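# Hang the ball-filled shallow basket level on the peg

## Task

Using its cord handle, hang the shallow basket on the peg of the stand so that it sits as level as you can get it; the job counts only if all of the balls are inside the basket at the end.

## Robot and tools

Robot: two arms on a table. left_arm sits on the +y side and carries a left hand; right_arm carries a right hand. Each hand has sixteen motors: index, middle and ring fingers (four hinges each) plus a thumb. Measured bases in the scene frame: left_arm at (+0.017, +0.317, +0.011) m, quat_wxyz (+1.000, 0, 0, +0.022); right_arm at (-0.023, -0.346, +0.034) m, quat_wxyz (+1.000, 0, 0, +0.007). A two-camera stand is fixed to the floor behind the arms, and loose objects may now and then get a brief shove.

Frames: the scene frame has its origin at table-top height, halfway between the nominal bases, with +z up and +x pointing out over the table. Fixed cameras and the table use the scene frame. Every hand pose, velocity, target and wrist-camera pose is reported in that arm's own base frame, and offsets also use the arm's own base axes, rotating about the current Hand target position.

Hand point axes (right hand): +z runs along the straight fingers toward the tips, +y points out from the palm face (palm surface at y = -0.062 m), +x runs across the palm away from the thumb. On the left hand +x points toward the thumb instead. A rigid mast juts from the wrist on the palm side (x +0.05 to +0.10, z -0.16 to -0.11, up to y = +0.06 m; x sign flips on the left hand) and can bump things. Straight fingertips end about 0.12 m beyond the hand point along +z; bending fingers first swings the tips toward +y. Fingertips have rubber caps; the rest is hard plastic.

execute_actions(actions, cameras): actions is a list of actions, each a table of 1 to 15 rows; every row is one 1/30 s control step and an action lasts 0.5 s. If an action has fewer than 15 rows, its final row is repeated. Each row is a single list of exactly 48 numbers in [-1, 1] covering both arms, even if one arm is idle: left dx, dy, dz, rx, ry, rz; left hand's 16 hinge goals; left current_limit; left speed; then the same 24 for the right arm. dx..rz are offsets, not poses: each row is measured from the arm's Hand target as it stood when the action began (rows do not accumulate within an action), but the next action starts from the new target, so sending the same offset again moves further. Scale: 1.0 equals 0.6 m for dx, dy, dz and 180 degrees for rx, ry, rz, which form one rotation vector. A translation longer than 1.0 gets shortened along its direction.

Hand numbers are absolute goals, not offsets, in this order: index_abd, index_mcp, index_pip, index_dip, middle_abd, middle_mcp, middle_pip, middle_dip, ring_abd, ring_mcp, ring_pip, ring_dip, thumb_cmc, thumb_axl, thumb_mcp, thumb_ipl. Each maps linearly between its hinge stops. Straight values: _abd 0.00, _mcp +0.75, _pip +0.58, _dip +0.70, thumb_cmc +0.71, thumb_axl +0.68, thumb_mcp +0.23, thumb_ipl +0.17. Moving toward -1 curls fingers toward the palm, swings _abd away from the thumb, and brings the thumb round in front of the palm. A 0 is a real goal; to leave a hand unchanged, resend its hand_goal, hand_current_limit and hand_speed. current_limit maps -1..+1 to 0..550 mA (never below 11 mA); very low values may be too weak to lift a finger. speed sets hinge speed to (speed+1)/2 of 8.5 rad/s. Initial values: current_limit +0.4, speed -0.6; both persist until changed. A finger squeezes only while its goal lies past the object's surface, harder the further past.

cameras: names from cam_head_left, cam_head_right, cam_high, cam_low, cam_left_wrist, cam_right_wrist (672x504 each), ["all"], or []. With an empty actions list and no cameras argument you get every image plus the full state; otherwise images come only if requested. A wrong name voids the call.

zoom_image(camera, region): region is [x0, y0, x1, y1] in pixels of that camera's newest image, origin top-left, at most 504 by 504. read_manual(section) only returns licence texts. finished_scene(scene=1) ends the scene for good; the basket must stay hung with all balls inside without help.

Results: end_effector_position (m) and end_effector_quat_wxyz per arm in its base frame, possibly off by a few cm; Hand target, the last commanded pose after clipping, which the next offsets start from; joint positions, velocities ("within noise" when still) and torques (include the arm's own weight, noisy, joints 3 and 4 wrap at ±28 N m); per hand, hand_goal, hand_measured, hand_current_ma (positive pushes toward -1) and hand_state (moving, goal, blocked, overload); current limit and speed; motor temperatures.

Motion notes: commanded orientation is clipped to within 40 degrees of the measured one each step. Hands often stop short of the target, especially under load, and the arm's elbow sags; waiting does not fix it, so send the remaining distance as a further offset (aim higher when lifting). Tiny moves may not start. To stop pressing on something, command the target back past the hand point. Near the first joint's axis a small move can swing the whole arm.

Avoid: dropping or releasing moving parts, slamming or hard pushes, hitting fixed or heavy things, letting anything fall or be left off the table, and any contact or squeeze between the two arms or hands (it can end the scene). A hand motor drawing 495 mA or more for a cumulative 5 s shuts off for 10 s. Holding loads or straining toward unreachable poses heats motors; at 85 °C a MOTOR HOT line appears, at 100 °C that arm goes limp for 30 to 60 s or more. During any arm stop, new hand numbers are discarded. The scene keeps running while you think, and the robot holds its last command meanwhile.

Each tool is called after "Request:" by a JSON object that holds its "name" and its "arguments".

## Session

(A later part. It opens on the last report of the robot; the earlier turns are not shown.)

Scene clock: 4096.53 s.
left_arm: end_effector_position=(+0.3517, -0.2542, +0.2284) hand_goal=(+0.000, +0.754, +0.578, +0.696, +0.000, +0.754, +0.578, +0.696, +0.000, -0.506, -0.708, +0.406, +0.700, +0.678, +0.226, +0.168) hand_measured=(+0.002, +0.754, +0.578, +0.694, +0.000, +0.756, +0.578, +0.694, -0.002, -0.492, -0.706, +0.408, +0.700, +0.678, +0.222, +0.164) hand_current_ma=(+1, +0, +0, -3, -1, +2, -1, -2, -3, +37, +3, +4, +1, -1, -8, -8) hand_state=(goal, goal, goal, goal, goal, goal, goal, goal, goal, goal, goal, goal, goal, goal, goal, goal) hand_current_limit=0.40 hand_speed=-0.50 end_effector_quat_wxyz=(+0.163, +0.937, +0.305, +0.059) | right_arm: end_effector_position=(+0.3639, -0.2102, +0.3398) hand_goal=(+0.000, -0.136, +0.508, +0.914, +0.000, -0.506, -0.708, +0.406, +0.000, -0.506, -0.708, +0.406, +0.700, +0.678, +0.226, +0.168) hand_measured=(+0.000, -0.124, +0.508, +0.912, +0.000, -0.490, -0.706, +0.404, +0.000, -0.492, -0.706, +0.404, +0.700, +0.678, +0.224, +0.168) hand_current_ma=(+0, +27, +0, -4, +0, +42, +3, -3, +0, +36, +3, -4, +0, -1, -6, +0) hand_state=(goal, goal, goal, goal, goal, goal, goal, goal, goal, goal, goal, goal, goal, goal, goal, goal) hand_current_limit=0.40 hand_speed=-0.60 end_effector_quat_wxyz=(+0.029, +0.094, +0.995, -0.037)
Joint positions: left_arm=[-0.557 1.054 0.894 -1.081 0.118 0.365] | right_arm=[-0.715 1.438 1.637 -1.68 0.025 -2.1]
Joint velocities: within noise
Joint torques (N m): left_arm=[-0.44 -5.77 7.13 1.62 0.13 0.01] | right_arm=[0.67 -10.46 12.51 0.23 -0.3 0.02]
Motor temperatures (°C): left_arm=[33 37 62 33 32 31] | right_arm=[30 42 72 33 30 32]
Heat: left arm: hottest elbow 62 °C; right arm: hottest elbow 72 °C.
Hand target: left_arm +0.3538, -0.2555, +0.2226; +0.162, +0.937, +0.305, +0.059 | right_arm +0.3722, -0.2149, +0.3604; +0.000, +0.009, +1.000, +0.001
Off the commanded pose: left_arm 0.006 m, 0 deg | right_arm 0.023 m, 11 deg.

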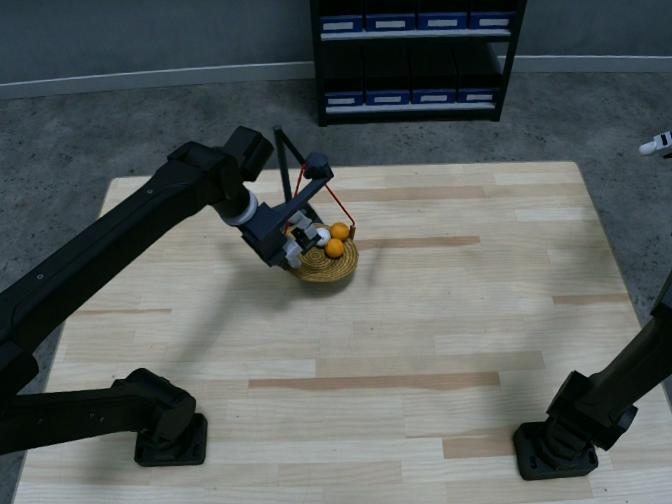

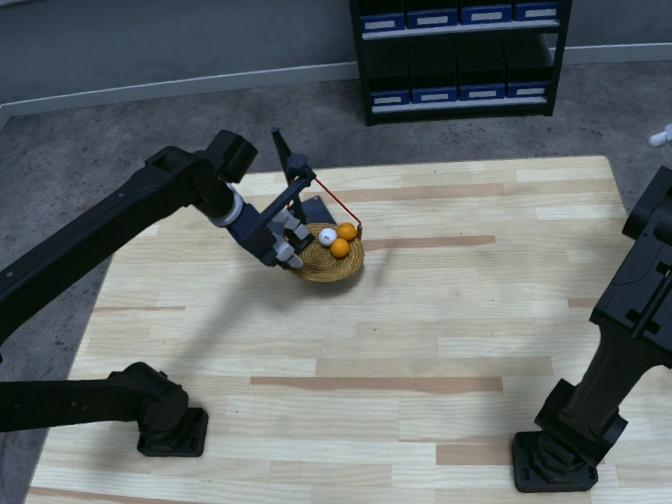

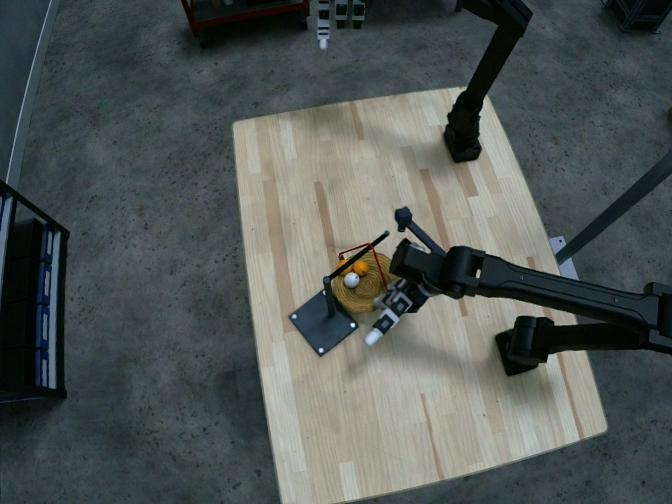

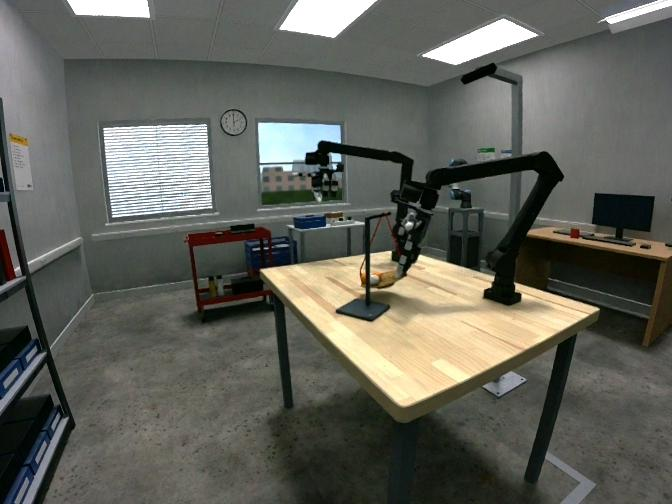

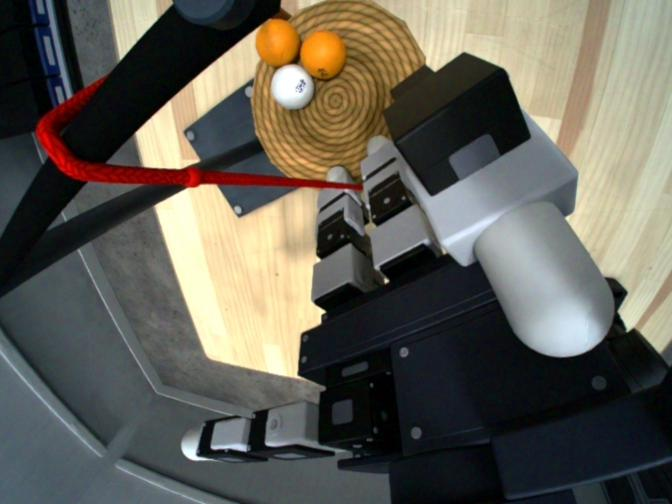

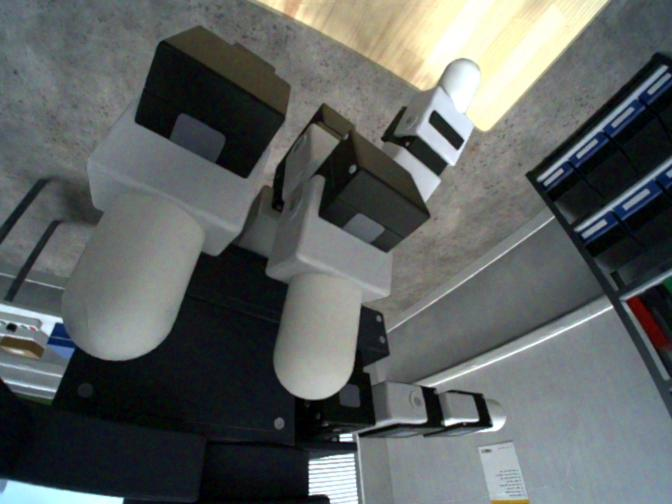

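Request:
{"name": "execute_actions", "arguments": {"actions": [[[0,0,0.035,0,0,0,0,0.753,0.577,0.696,0,0.753,0.577,0.696,0,-0.507,-0.708,0.406,0.7,0.677,0.226,0.168,0.4,-0.5,0,0,0,0,0,0,0,-0.137,0.508,0.913,0,-0.507,-0.708,0.406,0,-0.507,-0.708,0.406,0.7,0.678,0.226,0.168,0.4,-0.6]],[[-0.015,-0.011,0,0,0,0,0,0.753,0.577,0.696,0,0.753,0.577,0.696,0,-0.507,-0.708,0.406,0.7,0.677,0.226,0.168,0.4,-0.5,0,0,0,0,0,0,0,-0.137,0.508,0.913,0,-0.507,-0.708,0.406,0,-0.507,-0.708,0.406,0.7,0.678,0.226,0.168,0.4,-0.6]]], "cameras": ["cam_left_wrist","cam_low","cam_high"]}}

Request:
{"name": "zoom_image", "arguments": {"camera": "cam_left_wrist", "region": [230, 0, 450, 240]}}

Request:
{"name": "zoom_image", "arguments": {"camera": "cam_low", "region": [355, 200, 455, 300]}}

Request:
{"name": "zoom_image", "arguments": {"camera": "cam_high", "region": [360, 260, 430, 330]}}

Scene clock: 4156.17 s.
left_arm: end_effector_position=(+0.3419, -0.2581, +0.2253) hand_goal=(+0.000, +0.754, +0.578, +0.696, +0.000, +0.754, +0.578, +0.696, +0.000, -0.506, -0.708, +0.406, +0.700, +0.678, +0.226, +0.168) hand_measured=(+0.002, +0.742, +0.572, +0.694, +0.000, +0.742, +0.570, +0.694, -0.002, -0.492, -0.706, +0.408, +0.700, +0.678, +0.222, +0.164) hand_current_ma=(+1, -28, -10, -3, -1, -30, -14, -2, -3, +37, +3, +4, +1, -1, -8, -8) hand_state=(goal, goal, goal, goal, goal, goal, goal, goal, goal, goal, goal, goal, goal, goal, goal, goal) hand_current_limit=0.40 hand_speed=-0.50 end_effector_quat_wxyz=(+0.154, +0.939, +0.304, +0.051) | right_arm: end_effector_position=(+0.3639, -0.2102, +0.3398) hand_goal=(+0.000, -0.136, +0.508, +0.914, +0.000, -0.506, -0.708, +0.406, +0.000, -0.506, -0.708, +0.406, +0.700, +0.678, +0.226, +0.168) hand_measured=(+0.000, -0.124, +0.508, +0.912, +0.000, -0.490, -0.706, +0.404, +0.000, -0.492, -0.706, +0.404, +0.700, +0.678, +0.224, +0.168) hand_current_ma=(+0, +27, +0, -4, +0, +42, +3, -3, +0, +36, +3, -4, +0, -1, -6, +0) hand_state=(goal, goal, goal, goal, goal, goal, goal, goal, goal, goal, goal, goal, goal, goal, goal, goal) hand_current_limit=0.40 hand_speed=-0.60 end_effector_quat_wxyz=(+0.029, +0.094, +0.995, -0.037)
Joint positions: left_arm=[-0.584 1.051 0.894 -1.107 0.11 0.343] | right_arm=[-0.715 1.438 1.637 -1.68 0.025 -2.1]
Joint torques (N m): left_arm=[-1.38 -7.24 10.15 0.25 0 -0.12] | right_arm=[0.5 -10.4 12.48 0.31 -0.31 0.01]
Motor temperatures (°C): left_arm=[33 36 59 33 32 31] | right_arm=[30 42 72 33 30 32]
Heat: left arm: hottest elbow 59 °C; right arm: hottest elbow 72 °C.
Hand target: left_arm +0.3448, -0.2622, +0.2437; +0.163, +0.937, +0.305, +0.059 | right_arm +0.3722, -0.2149, +0.3604; +0.000, +0.009, +1.000, +0.001
Off the commanded pose: left_arm 0.019 m, 1 deg | right_arm 0.023 m, 11 deg.
joint sent to its limit (right arm) — joint 4 (wrist pitch), lower limit; joint 6 (wrist roll), lower limit. The joint targets are off in orientation, not in position.
Images, in order (width x height): cam_high 672x504, cam_low 672x504, cam_left_wrist 672x504.

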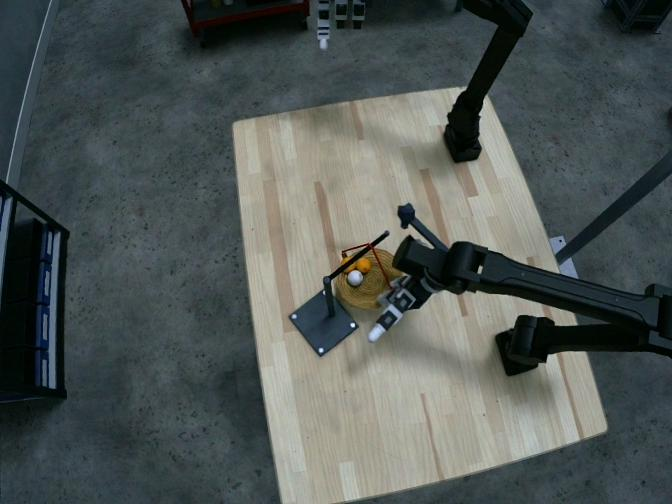

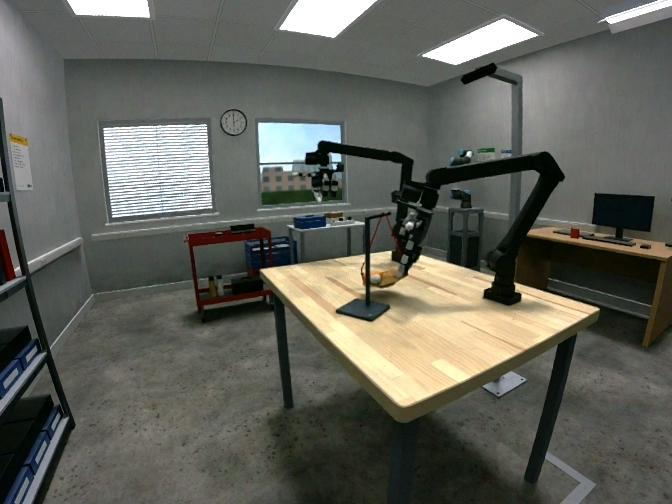

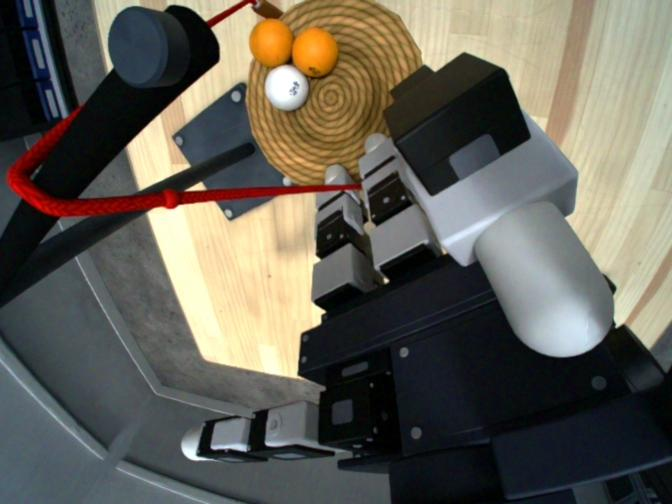

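Scaled by 2.100 from the camera's 672x504 image, which has a finer 960x720 frame.

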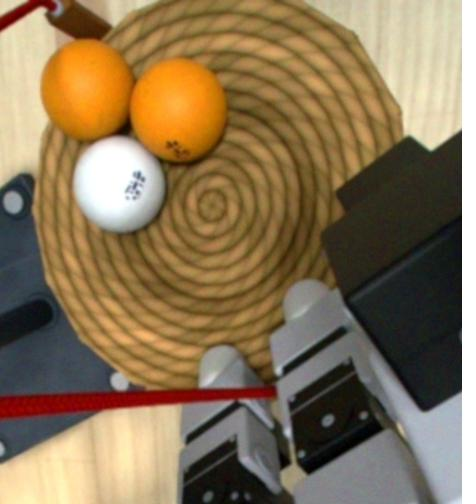

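Scaled by 5.040 from the camera's 672x504 image, which has a finer 960x720 frame.

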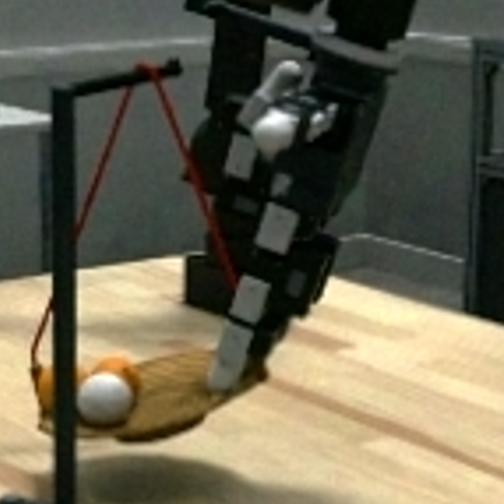

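Scaled by 7.200 from the camera's 672x504 image, which has a finer 960x720 frame.

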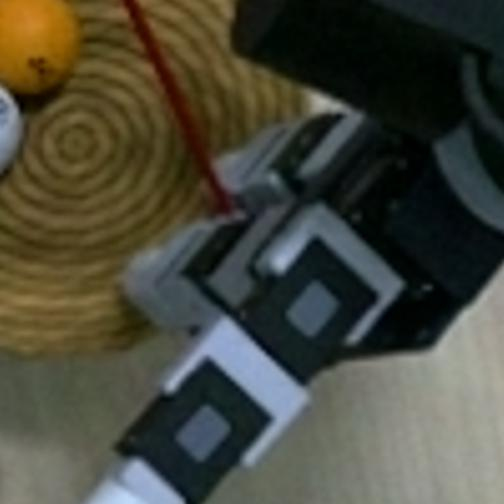

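Request:
{"name": "execute_actions", "arguments": {"actions": [[[0,0,0.025,0,0,0,0,0.753,0.577,0.696,0,0.753,0.577,0.696,0,-0.507,-0.708,0.406,0.7,0.677,0.226,0.168,0.4,-0.5,0,0,0,0,0,0,0,-0.137,0.508,0.913,0,-0.507,-0.708,0.406,0,-0.507,-0.708,0.406,0.7,0.678,0.226,0.168,0.4,-0.6]]], "cameras": ["cam_left_wrist","cam_low"]}}

Scene clock: 4161.60 s.
left_arm: end_effector_position=(+0.3369, -0.2546, +0.2273) hand_goal=(+0.000, +0.754, +0.578, +0.696, +0.000, +0.754, +0.578, +0.696, +0.000, -0.506, -0.708, +0.406, +0.700, +0.678, +0.226, +0.168) hand_measured=(+0.002, +0.746, +0.572, +0.694, +0.000, +0.740, +0.570, +0.694, -0.002, -0.492, -0.706, +0.408, +0.700, +0.678, +0.222, +0.164) hand_current_ma=(+1, -17, -10, -3, -1, -35, -16, -3, -3, +37, +3, +4, +1, -1, -8, -8) hand_state=(goal, goal, goal, goal, goal, goal, goal, goal, goal, goal, goal, goal, goal, goal, goal, goal) hand_current_limit=0.40 hand_speed=-0.50 end_effector_quat_wxyz=(+0.143, +0.940, +0.306, +0.043) | right_arm: end_effector_position=(+0.3639, -0.2102, +0.3398) hand_goal=(+0.000, -0.136, +0.508, +0.914, +0.000, -0.506, -0.708, +0.406, +0.000, -0.506, -0.708, +0.406, +0.700, +0.678, +0.226, +0.168) hand_measured=(+0.000, -0.124, +0.508, +0.912, +0.000, -0.490, -0.706, +0.404, +0.000, -0.492, -0.706, +0.404, +0.700, +0.678, +0.224, +0.168) hand_current_ma=(+0, +27, +0, -4, +0, +42, +3, -3, +0, +36, +3, -4, +0, -1, -6, +0) hand_state=(goal, goal, goal, goal, goal, goal, goal, goal, goal, goal, goal, goal, goal, goal, goal, goal) hand_current_limit=0.40 hand_speed=-0.60 end_effector_quat_wxyz=(+0.029, +0.094, +0.995, -0.037)
Joint positions: left_arm=[-0.584 1.046 0.907 -1.151 0.11 0.342] | right_arm=[-0.715 1.438 1.637 -1.68 0.025 -2.1]
Joint torques (N m): left_arm=[-1.49 -7.36 11.71 0.31 0.03 -0.13] | right_arm=[0.91 -10.46 12.52 0.28 -0.32 0]
Motor temperatures (°C): left_arm=[33 37 60 33 32 31] | right_arm=[30 42 72 33 30 32]
Heat: left arm: hottest elbow 60 °C; right arm: hottest elbow 72 °C.
Hand target: left_arm +0.3448, -0.2621, +0.2586; +0.162, +0.937, +0.305, +0.058 | right_arm +0.3722, -0.2149, +0.3604; +0.000, +0.009, +1.000, +0.001
Off the commanded pose: left_arm 0.033 m, 3 deg | right_arm 0.023 m, 11 deg.
joint sent to its limit (right arm) — joint 4 (wrist pitch), lower limit; joint 6 (wrist roll), lower limit. The joint targets are off in orientation, not in position.
Images, in order (width x height): cam_low 672x504, cam_left_wrist 672x504.

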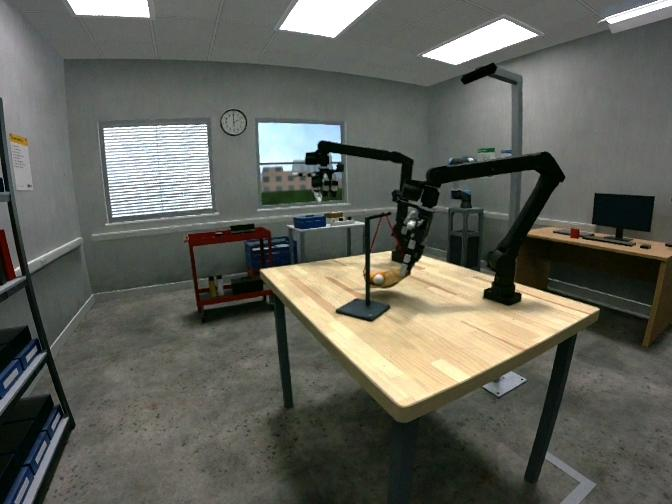

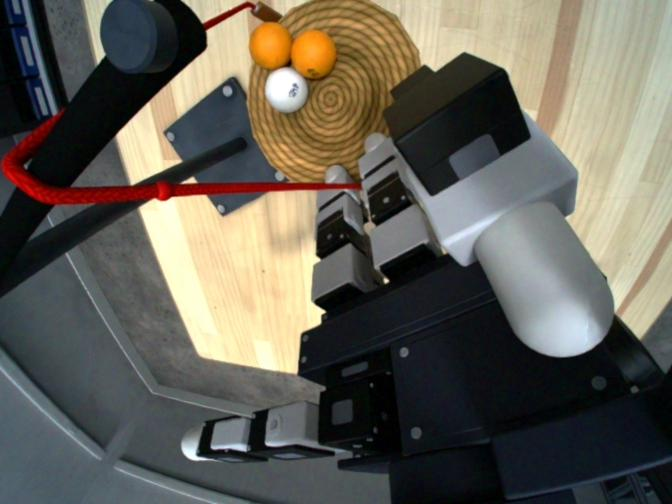

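Request:
{"name": "execute_actions", "arguments": {"actions": [[[0,0,0.02,0,0,0,0,0.753,0.577,0.696,0,0.753,0.577,0.696,0,-0.507,-0.708,0.406,0.7,0.677,0.226,0.168,0.4,-0.5,0,0,0,0,0,0,0,-0.137,0.508,0.913,0,-0.507,-0.708,0.406,0,-0.507,-0.708,0.406,0.7,0.678,0.226,0.168,0.4,-0.6]]], "cameras": ["cam_left_wrist","cam_low"]}}

Request:
{"name": "zoom_image", "arguments": {"camera": "cam_low", "region": [355, 200, 455, 300]}}

Scene clock: 4172.63 s.
left_arm: end_effector_position=(+0.3353, -0.2534, +0.2334) hand_goal=(+0.000, +0.754, +0.578, +0.696, +0.000, +0.754, +0.578, +0.696, +0.000, -0.506, -0.708, +0.406, +0.700, +0.678, +0.226, +0.168) hand_measured=(+0.002, +0.752, +0.576, +0.694, +0.000, +0.752, +0.576, +0.694, -0.002, -0.492, -0.706, +0.408, +0.700, +0.678, +0.222, +0.164) hand_current_ma=(+1, -2, -3, -3, -1, -3, -4, -3, -3, +37, +3, +4, +1, -1, -8, -8) hand_state=(goal, goal, goal, goal, goal, goal, goal, goal, goal, goal, goal, goal, goal, goal, goal, goal) hand_current_limit=0.40 hand_speed=-0.50 end_effector_quat_wxyz=(+0.138, +0.941, +0.307, +0.039) | right_arm: end_effector_position=(+0.3639, -0.2102, +0.3398) hand_goal=(+0.000, -0.136, +0.508, +0.914, +0.000, -0.506, -0.708, +0.406, +0.000, -0.506, -0.708, +0.406, +0.700, +0.678, +0.226, +0.168) hand_measured=(+0.000, -0.124, +0.508, +0.912, +0.000, -0.490, -0.706, +0.404, +0.000, -0.492, -0.706, +0.404, +0.700, +0.678, +0.224, +0.168) hand_current_ma=(+0, +27, +0, -4, +0, +42, +3, -3, +0, +36, +3, -4, +0, -1, -6, +0) hand_state=(goal, goal, goal, goal, goal, goal, goal, goal, goal, goal, goal, goal, goal, goal, goal, goal) hand_current_limit=0.40 hand_speed=-0.60 end_effector_quat_wxyz=(+0.029, +0.094, +0.995, -0.037)
Joint positions: left_arm=[-0.584 1.046 0.929 -1.187 0.109 0.341] | right_arm=[-0.715 1.438 1.637 -1.68 0.025 -2.1]
Joint torques (N m): left_arm=[-1.26 -7.47 12.29 0.47 0.03 -0.11] | right_arm=[0.62 -10.64 12.52 0.25 -0.31 0.02]
Motor temperatures (°C): left_arm=[33 37 64 33 32 31] | right_arm=[30 42 72 33 30 32]
Heat: left arm: hottest elbow 64 °C; right arm: hottest elbow 72 °C.
Hand target: left_arm +0.3448, -0.2621, +0.2704; +0.162, +0.937, +0.305, +0.058 | right_arm +0.3722, -0.2149, +0.3604; +0.000, +0.009, +1.000, +0.001
Off the commanded pose: left_arm 0.039 m, 4 deg | right_arm 0.023 m, 11 deg.
joint sent to its limit (right arm) — joint 4 (wrist pitch), lower limit; joint 6 (wrist roll), lower limit. The joint targets are off in orientation, not in position.
Images, in order (width x height): cam_low 672x504, cam_left_wrist 672x504.

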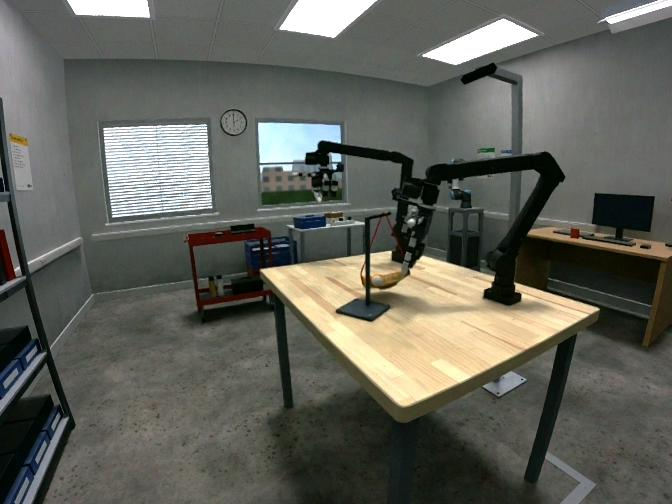

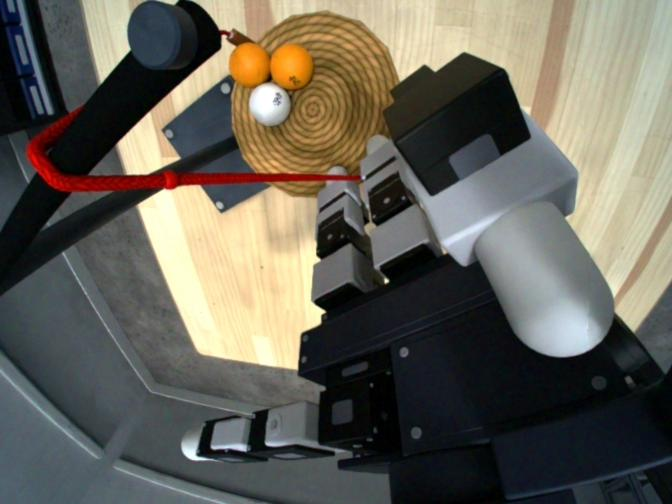

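Scaled by 5.040 from the camera's 672x504 image, which has a finer 960x720 frame.

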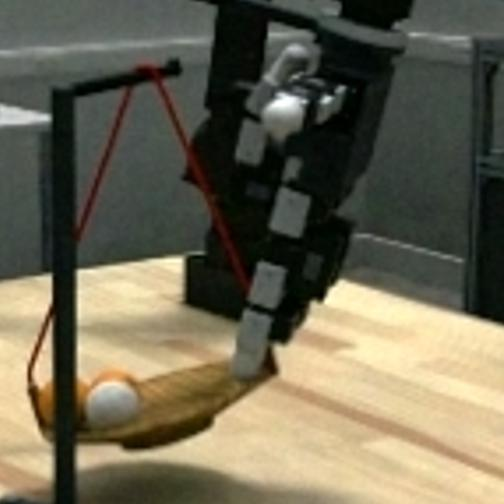

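Request:
{"name": "execute_actions", "arguments": {"actions": [[[0,0,0.012,0,0,0,0,0.753,0.577,0.696,0,0.753,0.577,0.696,0,-0.507,-0.708,0.406,0.7,0.677,0.226,0.168,0.4,-0.5,0,0,0,0,0,0,0,-0.137,0.508,0.913,0,-0.507,-0.708,0.406,0,-0.507,-0.708,0.406,0.7,0.678,0.226,0.168,0.4,-0.6]]], "cameras": ["cam_left_wrist","cam_low","cam_high"]}}

Request:
{"name": "zoom_image", "arguments": {"camera": "cam_low", "region": [355, 200, 455, 300]}}

Request:
{"name": "zoom_image", "arguments": {"camera": "cam_high", "region": [360, 260, 430, 330]}}

Request:
{"name": "zoom_image", "arguments": {"camera": "cam_left_wrist", "region": [310, 110, 420, 220]}}

Scene clock: 4182.53 s.
left_arm: end_effector_position=(+0.3355, -0.2535, +0.2398) hand_goal=(+0.000, +0.754, +0.578, +0.696, +0.000, +0.754, +0.578, +0.696, +0.000, -0.506, -0.708, +0.406, +0.700, +0.678, +0.226, +0.168) hand_measured=(+0.002, +0.752, +0.576, +0.694, +0.000, +0.752, +0.576, +0.694, -0.002, -0.492, -0.706, +0.408, +0.700, +0.678, +0.222, +0.164) hand_current_ma=(+1, -2, -3, -3, -1, -2, -4, -3, -3, +37, +3, +4, +1, -1, -8, -8) hand_state=(goal, goal, goal, goal, goal, goal, goal, goal, goal, goal, goal, goal, goal, goal, goal, goal) hand_current_limit=0.40 hand_speed=-0.50 end_effector_quat_wxyz=(+0.137, +0.941, +0.307, +0.038) | right_arm: end_effector_position=(+0.3639, -0.2102, +0.3398) hand_goal=(+0.000, -0.136, +0.508, +0.914, +0.000, -0.506, -0.708, +0.406, +0.000, -0.506, -0.708, +0.406, +0.700, +0.678, +0.226, +0.168) hand_measured=(+0.000, -0.124, +0.508, +0.912, +0.000, -0.490, -0.706, +0.404, +0.000, -0.492, -0.706, +0.404, +0.700, +0.678, +0.224, +0.168) hand_current_ma=(+0, +27, +0, -4, +0, +42, +3, -3, +0, +36, +3, -4, +0, -1, -6, +0) hand_state=(goal, goal, goal, goal, goal, goal, goal, goal, goal, goal, goal, goal, goal, goal, goal, goal) hand_current_limit=0.40 hand_speed=-0.60 end_effector_quat_wxyz=(+0.029, +0.094, +0.995, -0.037)
Joint positions: left_arm=[-0.584 1.046 0.946 -1.207 0.109 0.341] | right_arm=[-0.715 1.438 1.637 -1.68 0.025 -2.1]
Joint torques (N m): left_arm=[-1.26 -7.82 12.33 0.42 0.03 -0.08] | right_arm=[0.79 -10.64 12.51 0.29 -0.32 0.03]
Motor temperatures (°C): left_arm=[33 37 67 33 32 31] | right_arm=[30 42 72 33 30 32]
Heat: left arm: hottest elbow 67 °C; right arm: hottest elbow 72 °C.
Hand target: left_arm +0.3448, -0.2621, +0.2777; +0.162, +0.937, +0.305, +0.059 | right_arm +0.3722, -0.2149, +0.3604; +0.000, +0.009, +1.000, +0.001
Off the commanded pose: left_arm 0.040 m, 4 deg | right_arm 0.023 m, 11 deg.
joint sent to its limit (right arm) — joint 4 (wrist pitch), lower limit; joint 6 (wrist roll), lower limit. The joint targets are off in orientation, not in position.
Images, in order (width x height): cam_high 672x504, cam_low 672x504, cam_left_wrist 672x504.

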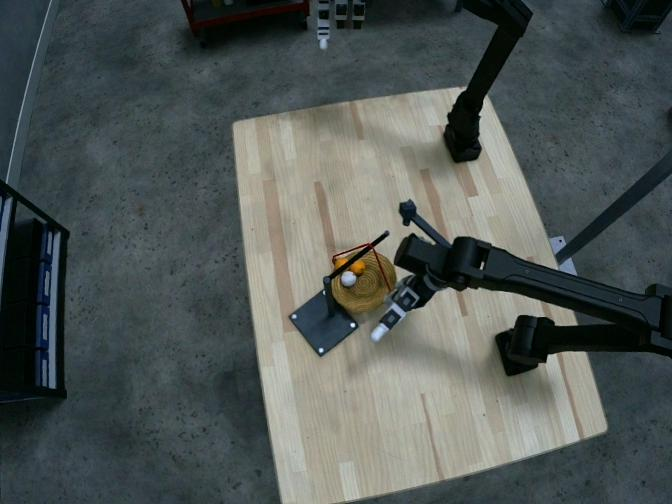

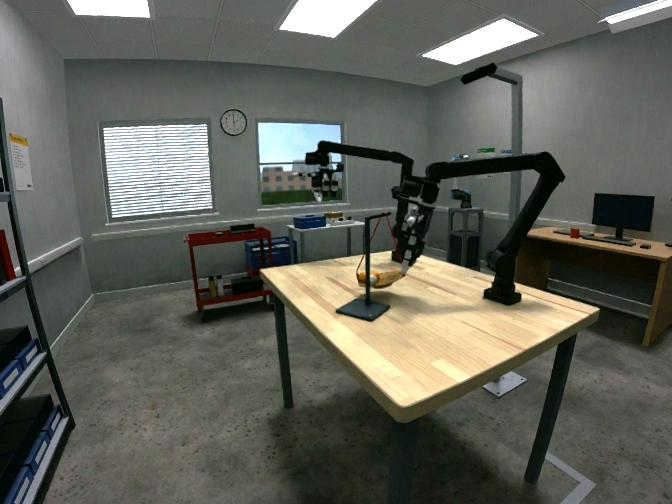

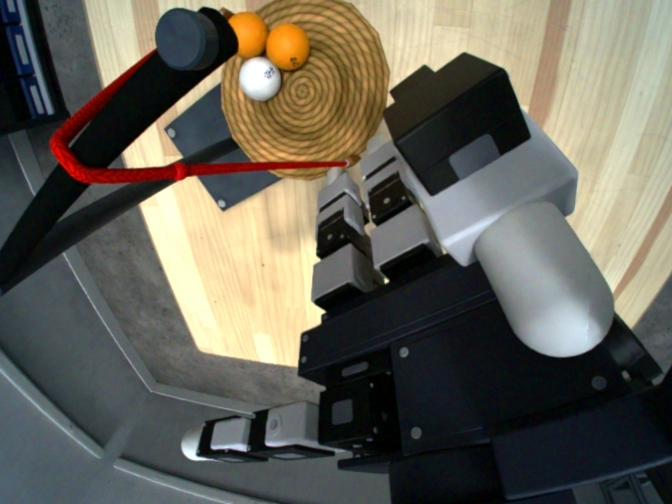

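Scaled by 5.040 from the camera's 672x504 image, which has a finer 960x720 frame.

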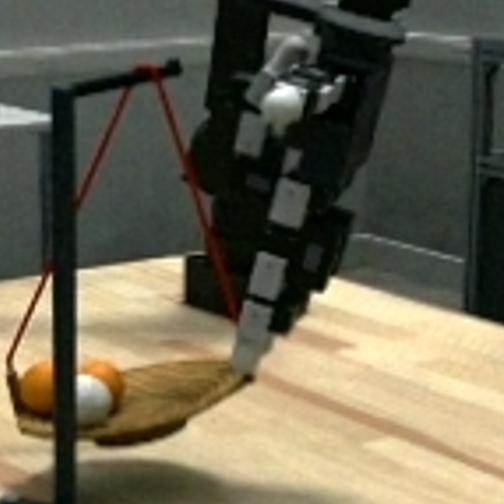

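Scaled by 7.200 from the camera's 672x504 image, which has a finer 960x720 frame.

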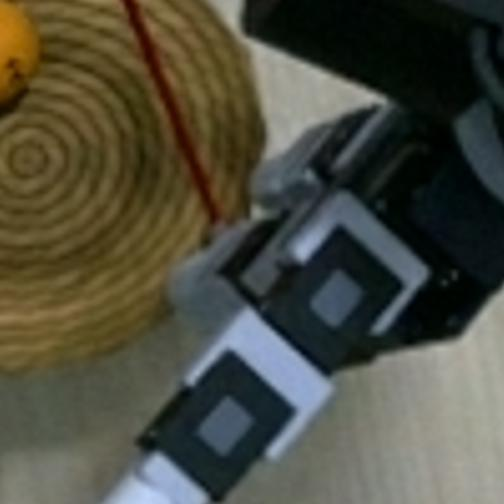

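Scaled by 4.582 from the camera's 672x504 image, which has a finer 960x720 frame.

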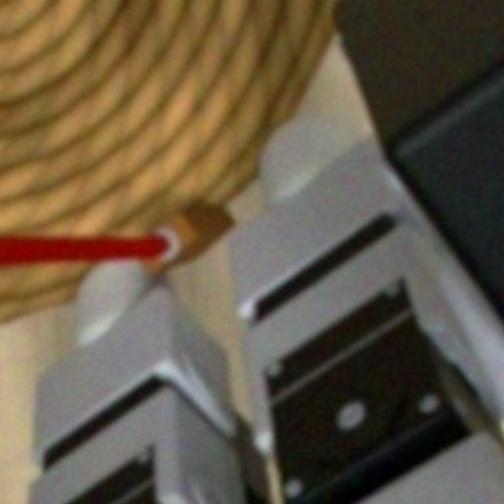

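Request:
{"name": "execute_actions", "arguments": {"actions": [[[0.007,-0.001,-0.016,0,0,0,0,0.753,0.577,0.696,0,0.753,0.577,0.696,0,-0.507,-0.708,0.406,0.7,0.677,0.226,0.168,0.4,-0.5,0,0,0,0,0,0,0,-0.137,0.508,0.913,0,-0.507,-0.708,0.406,0,-0.507,-0.708,0.406,0.7,0.678,0.226,0.168,0.4,-0.6]],[[0,0,-0.016,0,0,0,0,0.753,0.577,0.696,0,0.753,0.577,0.696,0,-0.507,-0.708,0.406,0.7,0.677,0.226,0.168,0.4,-0.5,0,0,0,0,0,0,0,-0.137,0.508,0.913,0,-0.507,-0.708,0.406,0,-0.507,-0.708,0.406,0.7,0.678,0.226,0.168,0.4,-0.6]]], "cameras": ["cam_left_wrist","cam_low","cam_high"]}}

Request:
{"name": "zoom_image", "arguments": {"camera": "cam_low", "region": [355, 200, 455, 300]}}

Request:
{"name": "zoom_image", "arguments": {"camera": "cam_high", "region": [360, 260, 430, 330]}}

Request:
{"name": "zoom_image", "arguments": {"camera": "cam_left_wrist", "region": [310, 110, 420, 220]}}

Scene clock: 4206.47 s.
left_arm: end_effector_position=(+0.3407, -0.2569, +0.2442) hand_goal=(+0.000, +0.754, +0.578, +0.696, +0.000, +0.754, +0.578, +0.696, +0.000, -0.506, -0.708, +0.406, +0.700, +0.678, +0.226, +0.168) hand_measured=(+0.002, +0.754, +0.576, +0.694, +0.000, +0.754, +0.576, +0.694, -0.002, -0.492, -0.706, +0.408, +0.700, +0.678, +0.222, +0.164) hand_current_ma=(+1, -1, -2, -3, -1, -1, -4, -3, -3, +37, +3, +4, +1, -1, -8, -8) hand_state=(goal, goal, goal, goal, goal, goal, goal, goal, goal, goal, goal, goal, goal, goal, goal, goal) hand_current_limit=0.40 hand_speed=-0.50 end_effector_quat_wxyz=(+0.148, +0.939, +0.306, +0.047) | right_arm: end_effector_position=(+0.3639, -0.2102, +0.3398) hand_goal=(+0.000, -0.136, +0.508, +0.914, +0.000, -0.506, -0.708, +0.406, +0.000, -0.506, -0.708, +0.406, +0.700, +0.678, +0.226, +0.168) hand_measured=(+0.000, -0.124, +0.508, +0.912, +0.000, -0.490, -0.706, +0.404, +0.000, -0.492, -0.706, +0.404, +0.700, +0.678, +0.224, +0.168) hand_current_ma=(+0, +27, +0, -4, +0, +42, +3, -3, +0, +36, +3, -4, +0, -1, -6, +0) hand_state=(goal, goal, goal, goal, goal, goal, goal, goal, goal, goal, goal, goal, goal, goal, goal, goal) hand_current_limit=0.40 hand_speed=-0.60 end_effector_quat_wxyz=(+0.029, +0.094, +0.995, -0.037)
Joint positions: left_arm=[-0.584 1.046 0.946 -1.178 0.109 0.341] | right_arm=[-0.715 1.438 1.637 -1.68 0.025 -2.1]
Joint torques (N m): left_arm=[-0.91 -6.24 9.54 1.59 0.08 -0.06] | right_arm=[0.73 -10.52 12.51 0.29 -0.33 0.01]
Motor temperatures (°C): left_arm=[33 37 72 33 32 31] | right_arm=[30 42 72 33 30 32]
Heat: left arm: hottest elbow 72 °C; right arm: hottest elbow 72 °C.
Hand target: left_arm +0.3489, -0.2627, +0.2585; +0.162, +0.937, +0.305, +0.058 | right_arm +0.3722, -0.2149, +0.3604; +0.000, +0.009, +1.000, +0.001
Off the commanded pose: left_arm 0.018 m, 2 deg | right_arm 0.023 m, 11 deg.
joint sent to its limit (right arm) — joint 4 (wrist pitch), lower limit; joint 6 (wrist roll), lower limit. The joint targets are off in orientation, not in position.
Images, in order (width x height): cam_high 672x504, cam_low 672x504, cam_left_wrist 672x504.

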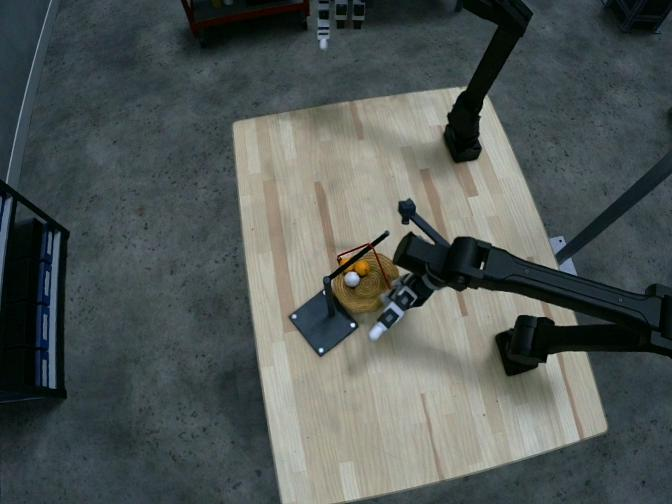

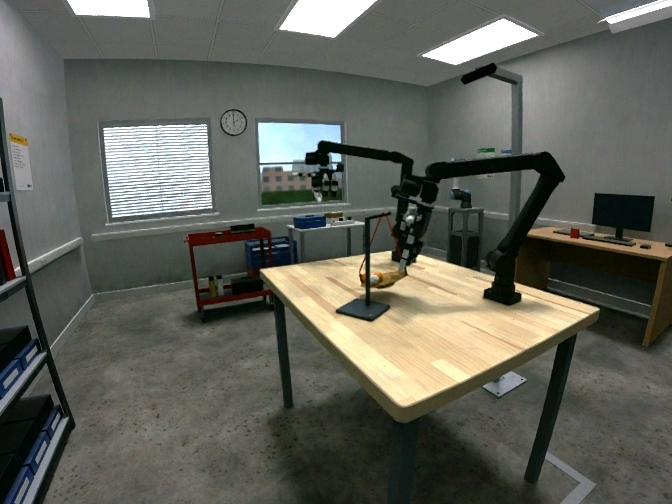

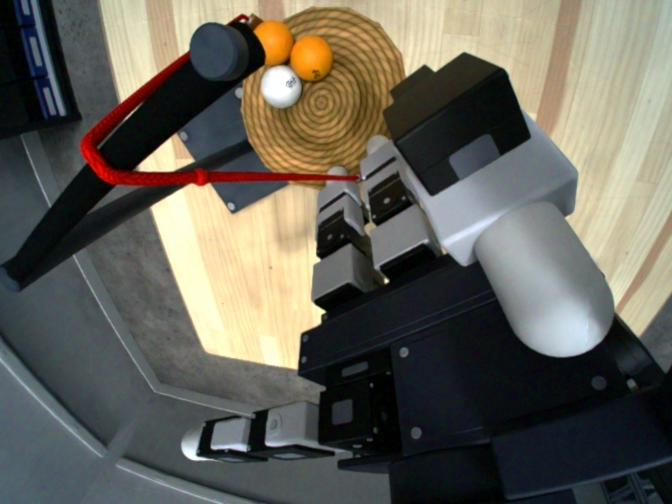

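Scaled by 5.040 from the camera's 672x504 image, which has a finer 960x720 frame.

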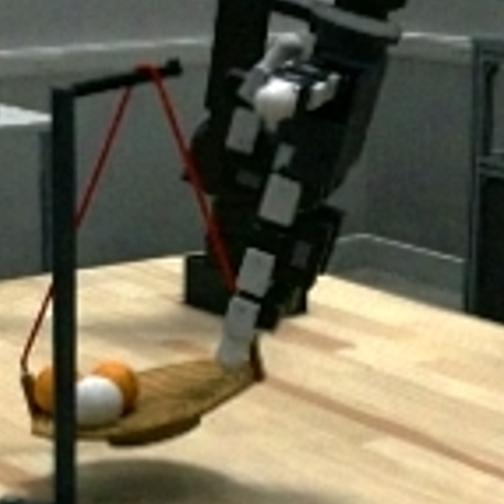

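Scaled by 7.200 from the camera's 672x504 image, which has a finer 960x720 frame.

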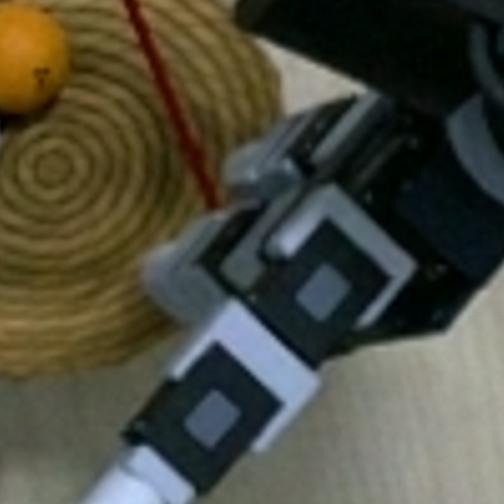

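Scaled by 4.582 from the camera's 672x504 image, which has a finer 960x720 frame.

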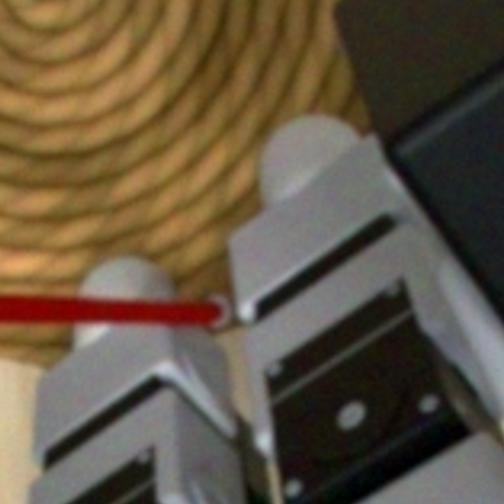

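Request:
{"name": "execute_actions", "arguments": {"actions": [[[0,0,-0.02,0,0,0,0,0.753,0.577,0.696,0,0.753,0.577,0.696,0,-0.507,-0.708,0.406,0.7,0.677,0.226,0.168,0.4,-0.5,0,0,0,0,0,0,0,-0.137,0.508,0.913,0,-0.507,-0.708,0.406,0,-0.507,-0.708,0.406,0.7,0.678,0.226,0.168,0.4,-0.6]],[[0,0,-0.015,0,0,0,0,0.753,0.577,0.696,0,0.753,0.577,0.696,0,-0.507,-0.708,0.406,0.7,0.677,0.226,0.168,0.4,-0.5,0,0,0,0,0,0,0,-0.137,0.508,0.913,0,-0.507,-0.708,0.406,0,-0.507,-0.708,0.406,0.7,0.678,0.226,0.168,0.4,-0.6]]], "cameras": ["cam_left_wrist","cam_low","cam_high"]}}

Request:
{"name": "zoom_image", "arguments": {"camera": "cam_low", "region": [355, 200, 455, 300]}}

Request:
{"name": "zoom_image", "arguments": {"camera": "cam_high", "region": [360, 260, 430, 330]}}

Request:
{"name": "zoom_image", "arguments": {"camera": "cam_left_wrist", "region": [310, 110, 420, 220]}}

Scene clock: 4221.97 s.
left_arm: end_effector_position=(+0.3466, -0.2608, +0.2421) hand_goal=(+0.000, +0.754, +0.578, +0.696, +0.000, +0.754, +0.578, +0.696, +0.000, -0.506, -0.708, +0.406, +0.700, +0.678, +0.226, +0.168) hand_measured=(+0.002, +0.754, +0.576, +0.694, +0.000, +0.754, +0.576, +0.694, -0.002, -0.492, -0.706, +0.408, +0.700, +0.678, +0.222, +0.164) hand_current_ma=(+1, +0, -2, -3, -1, +0, -4, -3, -3, +37, +3, +4, +1, -1, -8, -8) hand_state=(goal, goal, goal, goal, goal, goal, goal, goal, goal, goal, goal, goal, goal, goal, goal, goal) hand_current_limit=0.40 hand_speed=-0.50 end_effector_quat_wxyz=(+0.162, +0.937, +0.304, +0.058) | right_arm: end_effector_position=(+0.3639, -0.2102, +0.3398) hand_goal=(+0.000, -0.136, +0.508, +0.914, +0.000, -0.506, -0.708, +0.406, +0.000, -0.506, -0.708, +0.406, +0.700, +0.678, +0.226, +0.168) hand_measured=(+0.000, -0.124, +0.508, +0.912, +0.000, -0.490, -0.706, +0.404, +0.000, -0.492, -0.706, +0.404, +0.700, +0.678, +0.224, +0.168) hand_current_ma=(+0, +27, +0, -4, +0, +42, +3, -3, +0, +36, +3, -4, +0, -1, -6, +0) hand_state=(goal, goal, goal, goal, goal, goal, goal, goal, goal, goal, goal, goal, goal, goal, goal, goal) hand_current_limit=0.40 hand_speed=-0.60 end_effector_quat_wxyz=(+0.029, +0.094, +0.995, -0.037)
Joint positions: left_arm=[-0.584 1.047 0.926 -1.121 0.109 0.341] | right_arm=[-0.715 1.438 1.637 -1.68 0.025 -2.1]
Joint torques (N m): left_arm=[-0.44 -5.89 7.27 1.63 0.09 -0.05] | right_arm=[0.79 -10.34 12.48 0.28 -0.31 0.02]
Motor temperatures (°C): left_arm=[33 37 71 33 32 31] | right_arm=[30 42 72 33 30 32]
Heat: left arm: hottest elbow 71 °C; right arm: hottest elbow 72 °C.
Hand target: left_arm +0.3489, -0.2627, +0.2375; +0.162, +0.937, +0.305, +0.058 | right_arm +0.3722, -0.2149, +0.3604; +0.000, +0.009, +1.000, +0.001
Off the commanded pose: left_arm 0.006 m, 0 deg | right_arm 0.023 m, 11 deg.
joint sent to its limit (right arm) — joint 4 (wrist pitch), lower limit; joint 6 (wrist roll), lower limit. The joint targets are off in orientation, not in position.
Images, in order (width x height): cam_high 672x504, cam_low 672x504, cam_left_wrist 672x504.

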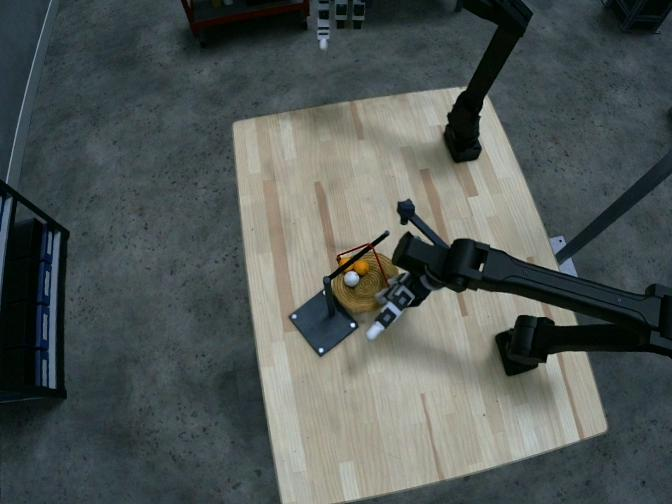

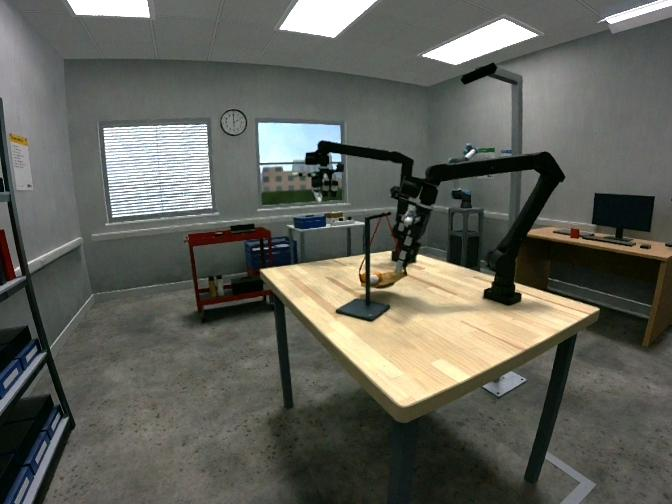

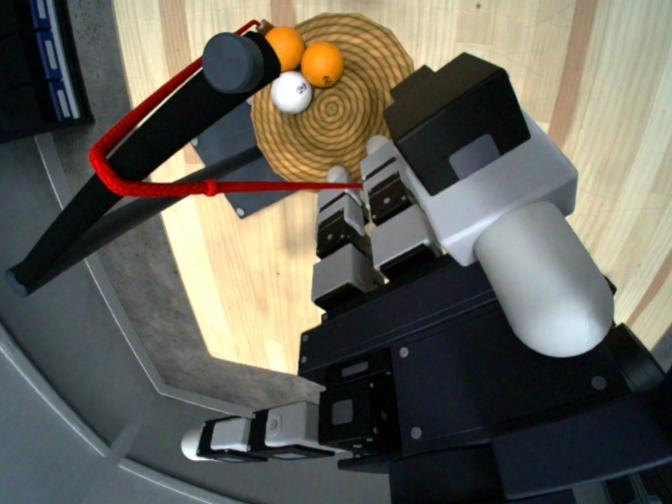

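Scaled by 5.040 from the camera's 672x504 image, which has a finer 960x720 frame.

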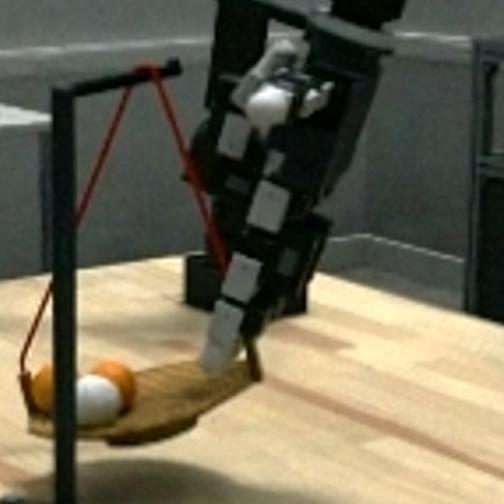

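Scaled by 7.200 from the camera's 672x504 image, which has a finer 960x720 frame.

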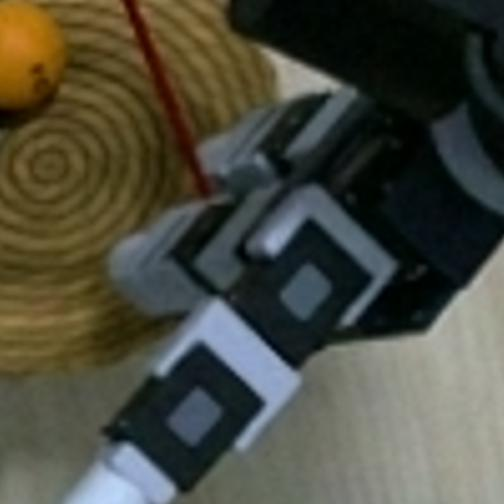

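Scaled by 4.582 from the camera's 672x504 image, which has a finer 960x720 frame.

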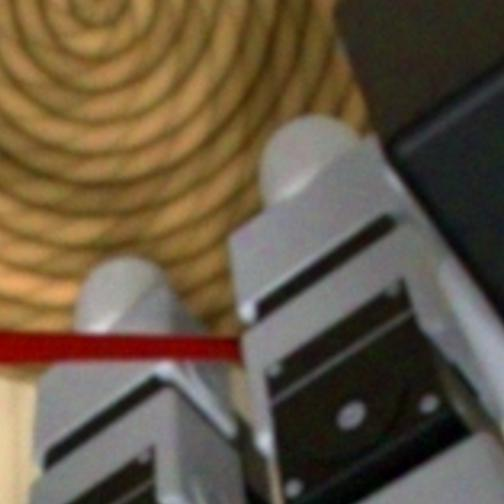

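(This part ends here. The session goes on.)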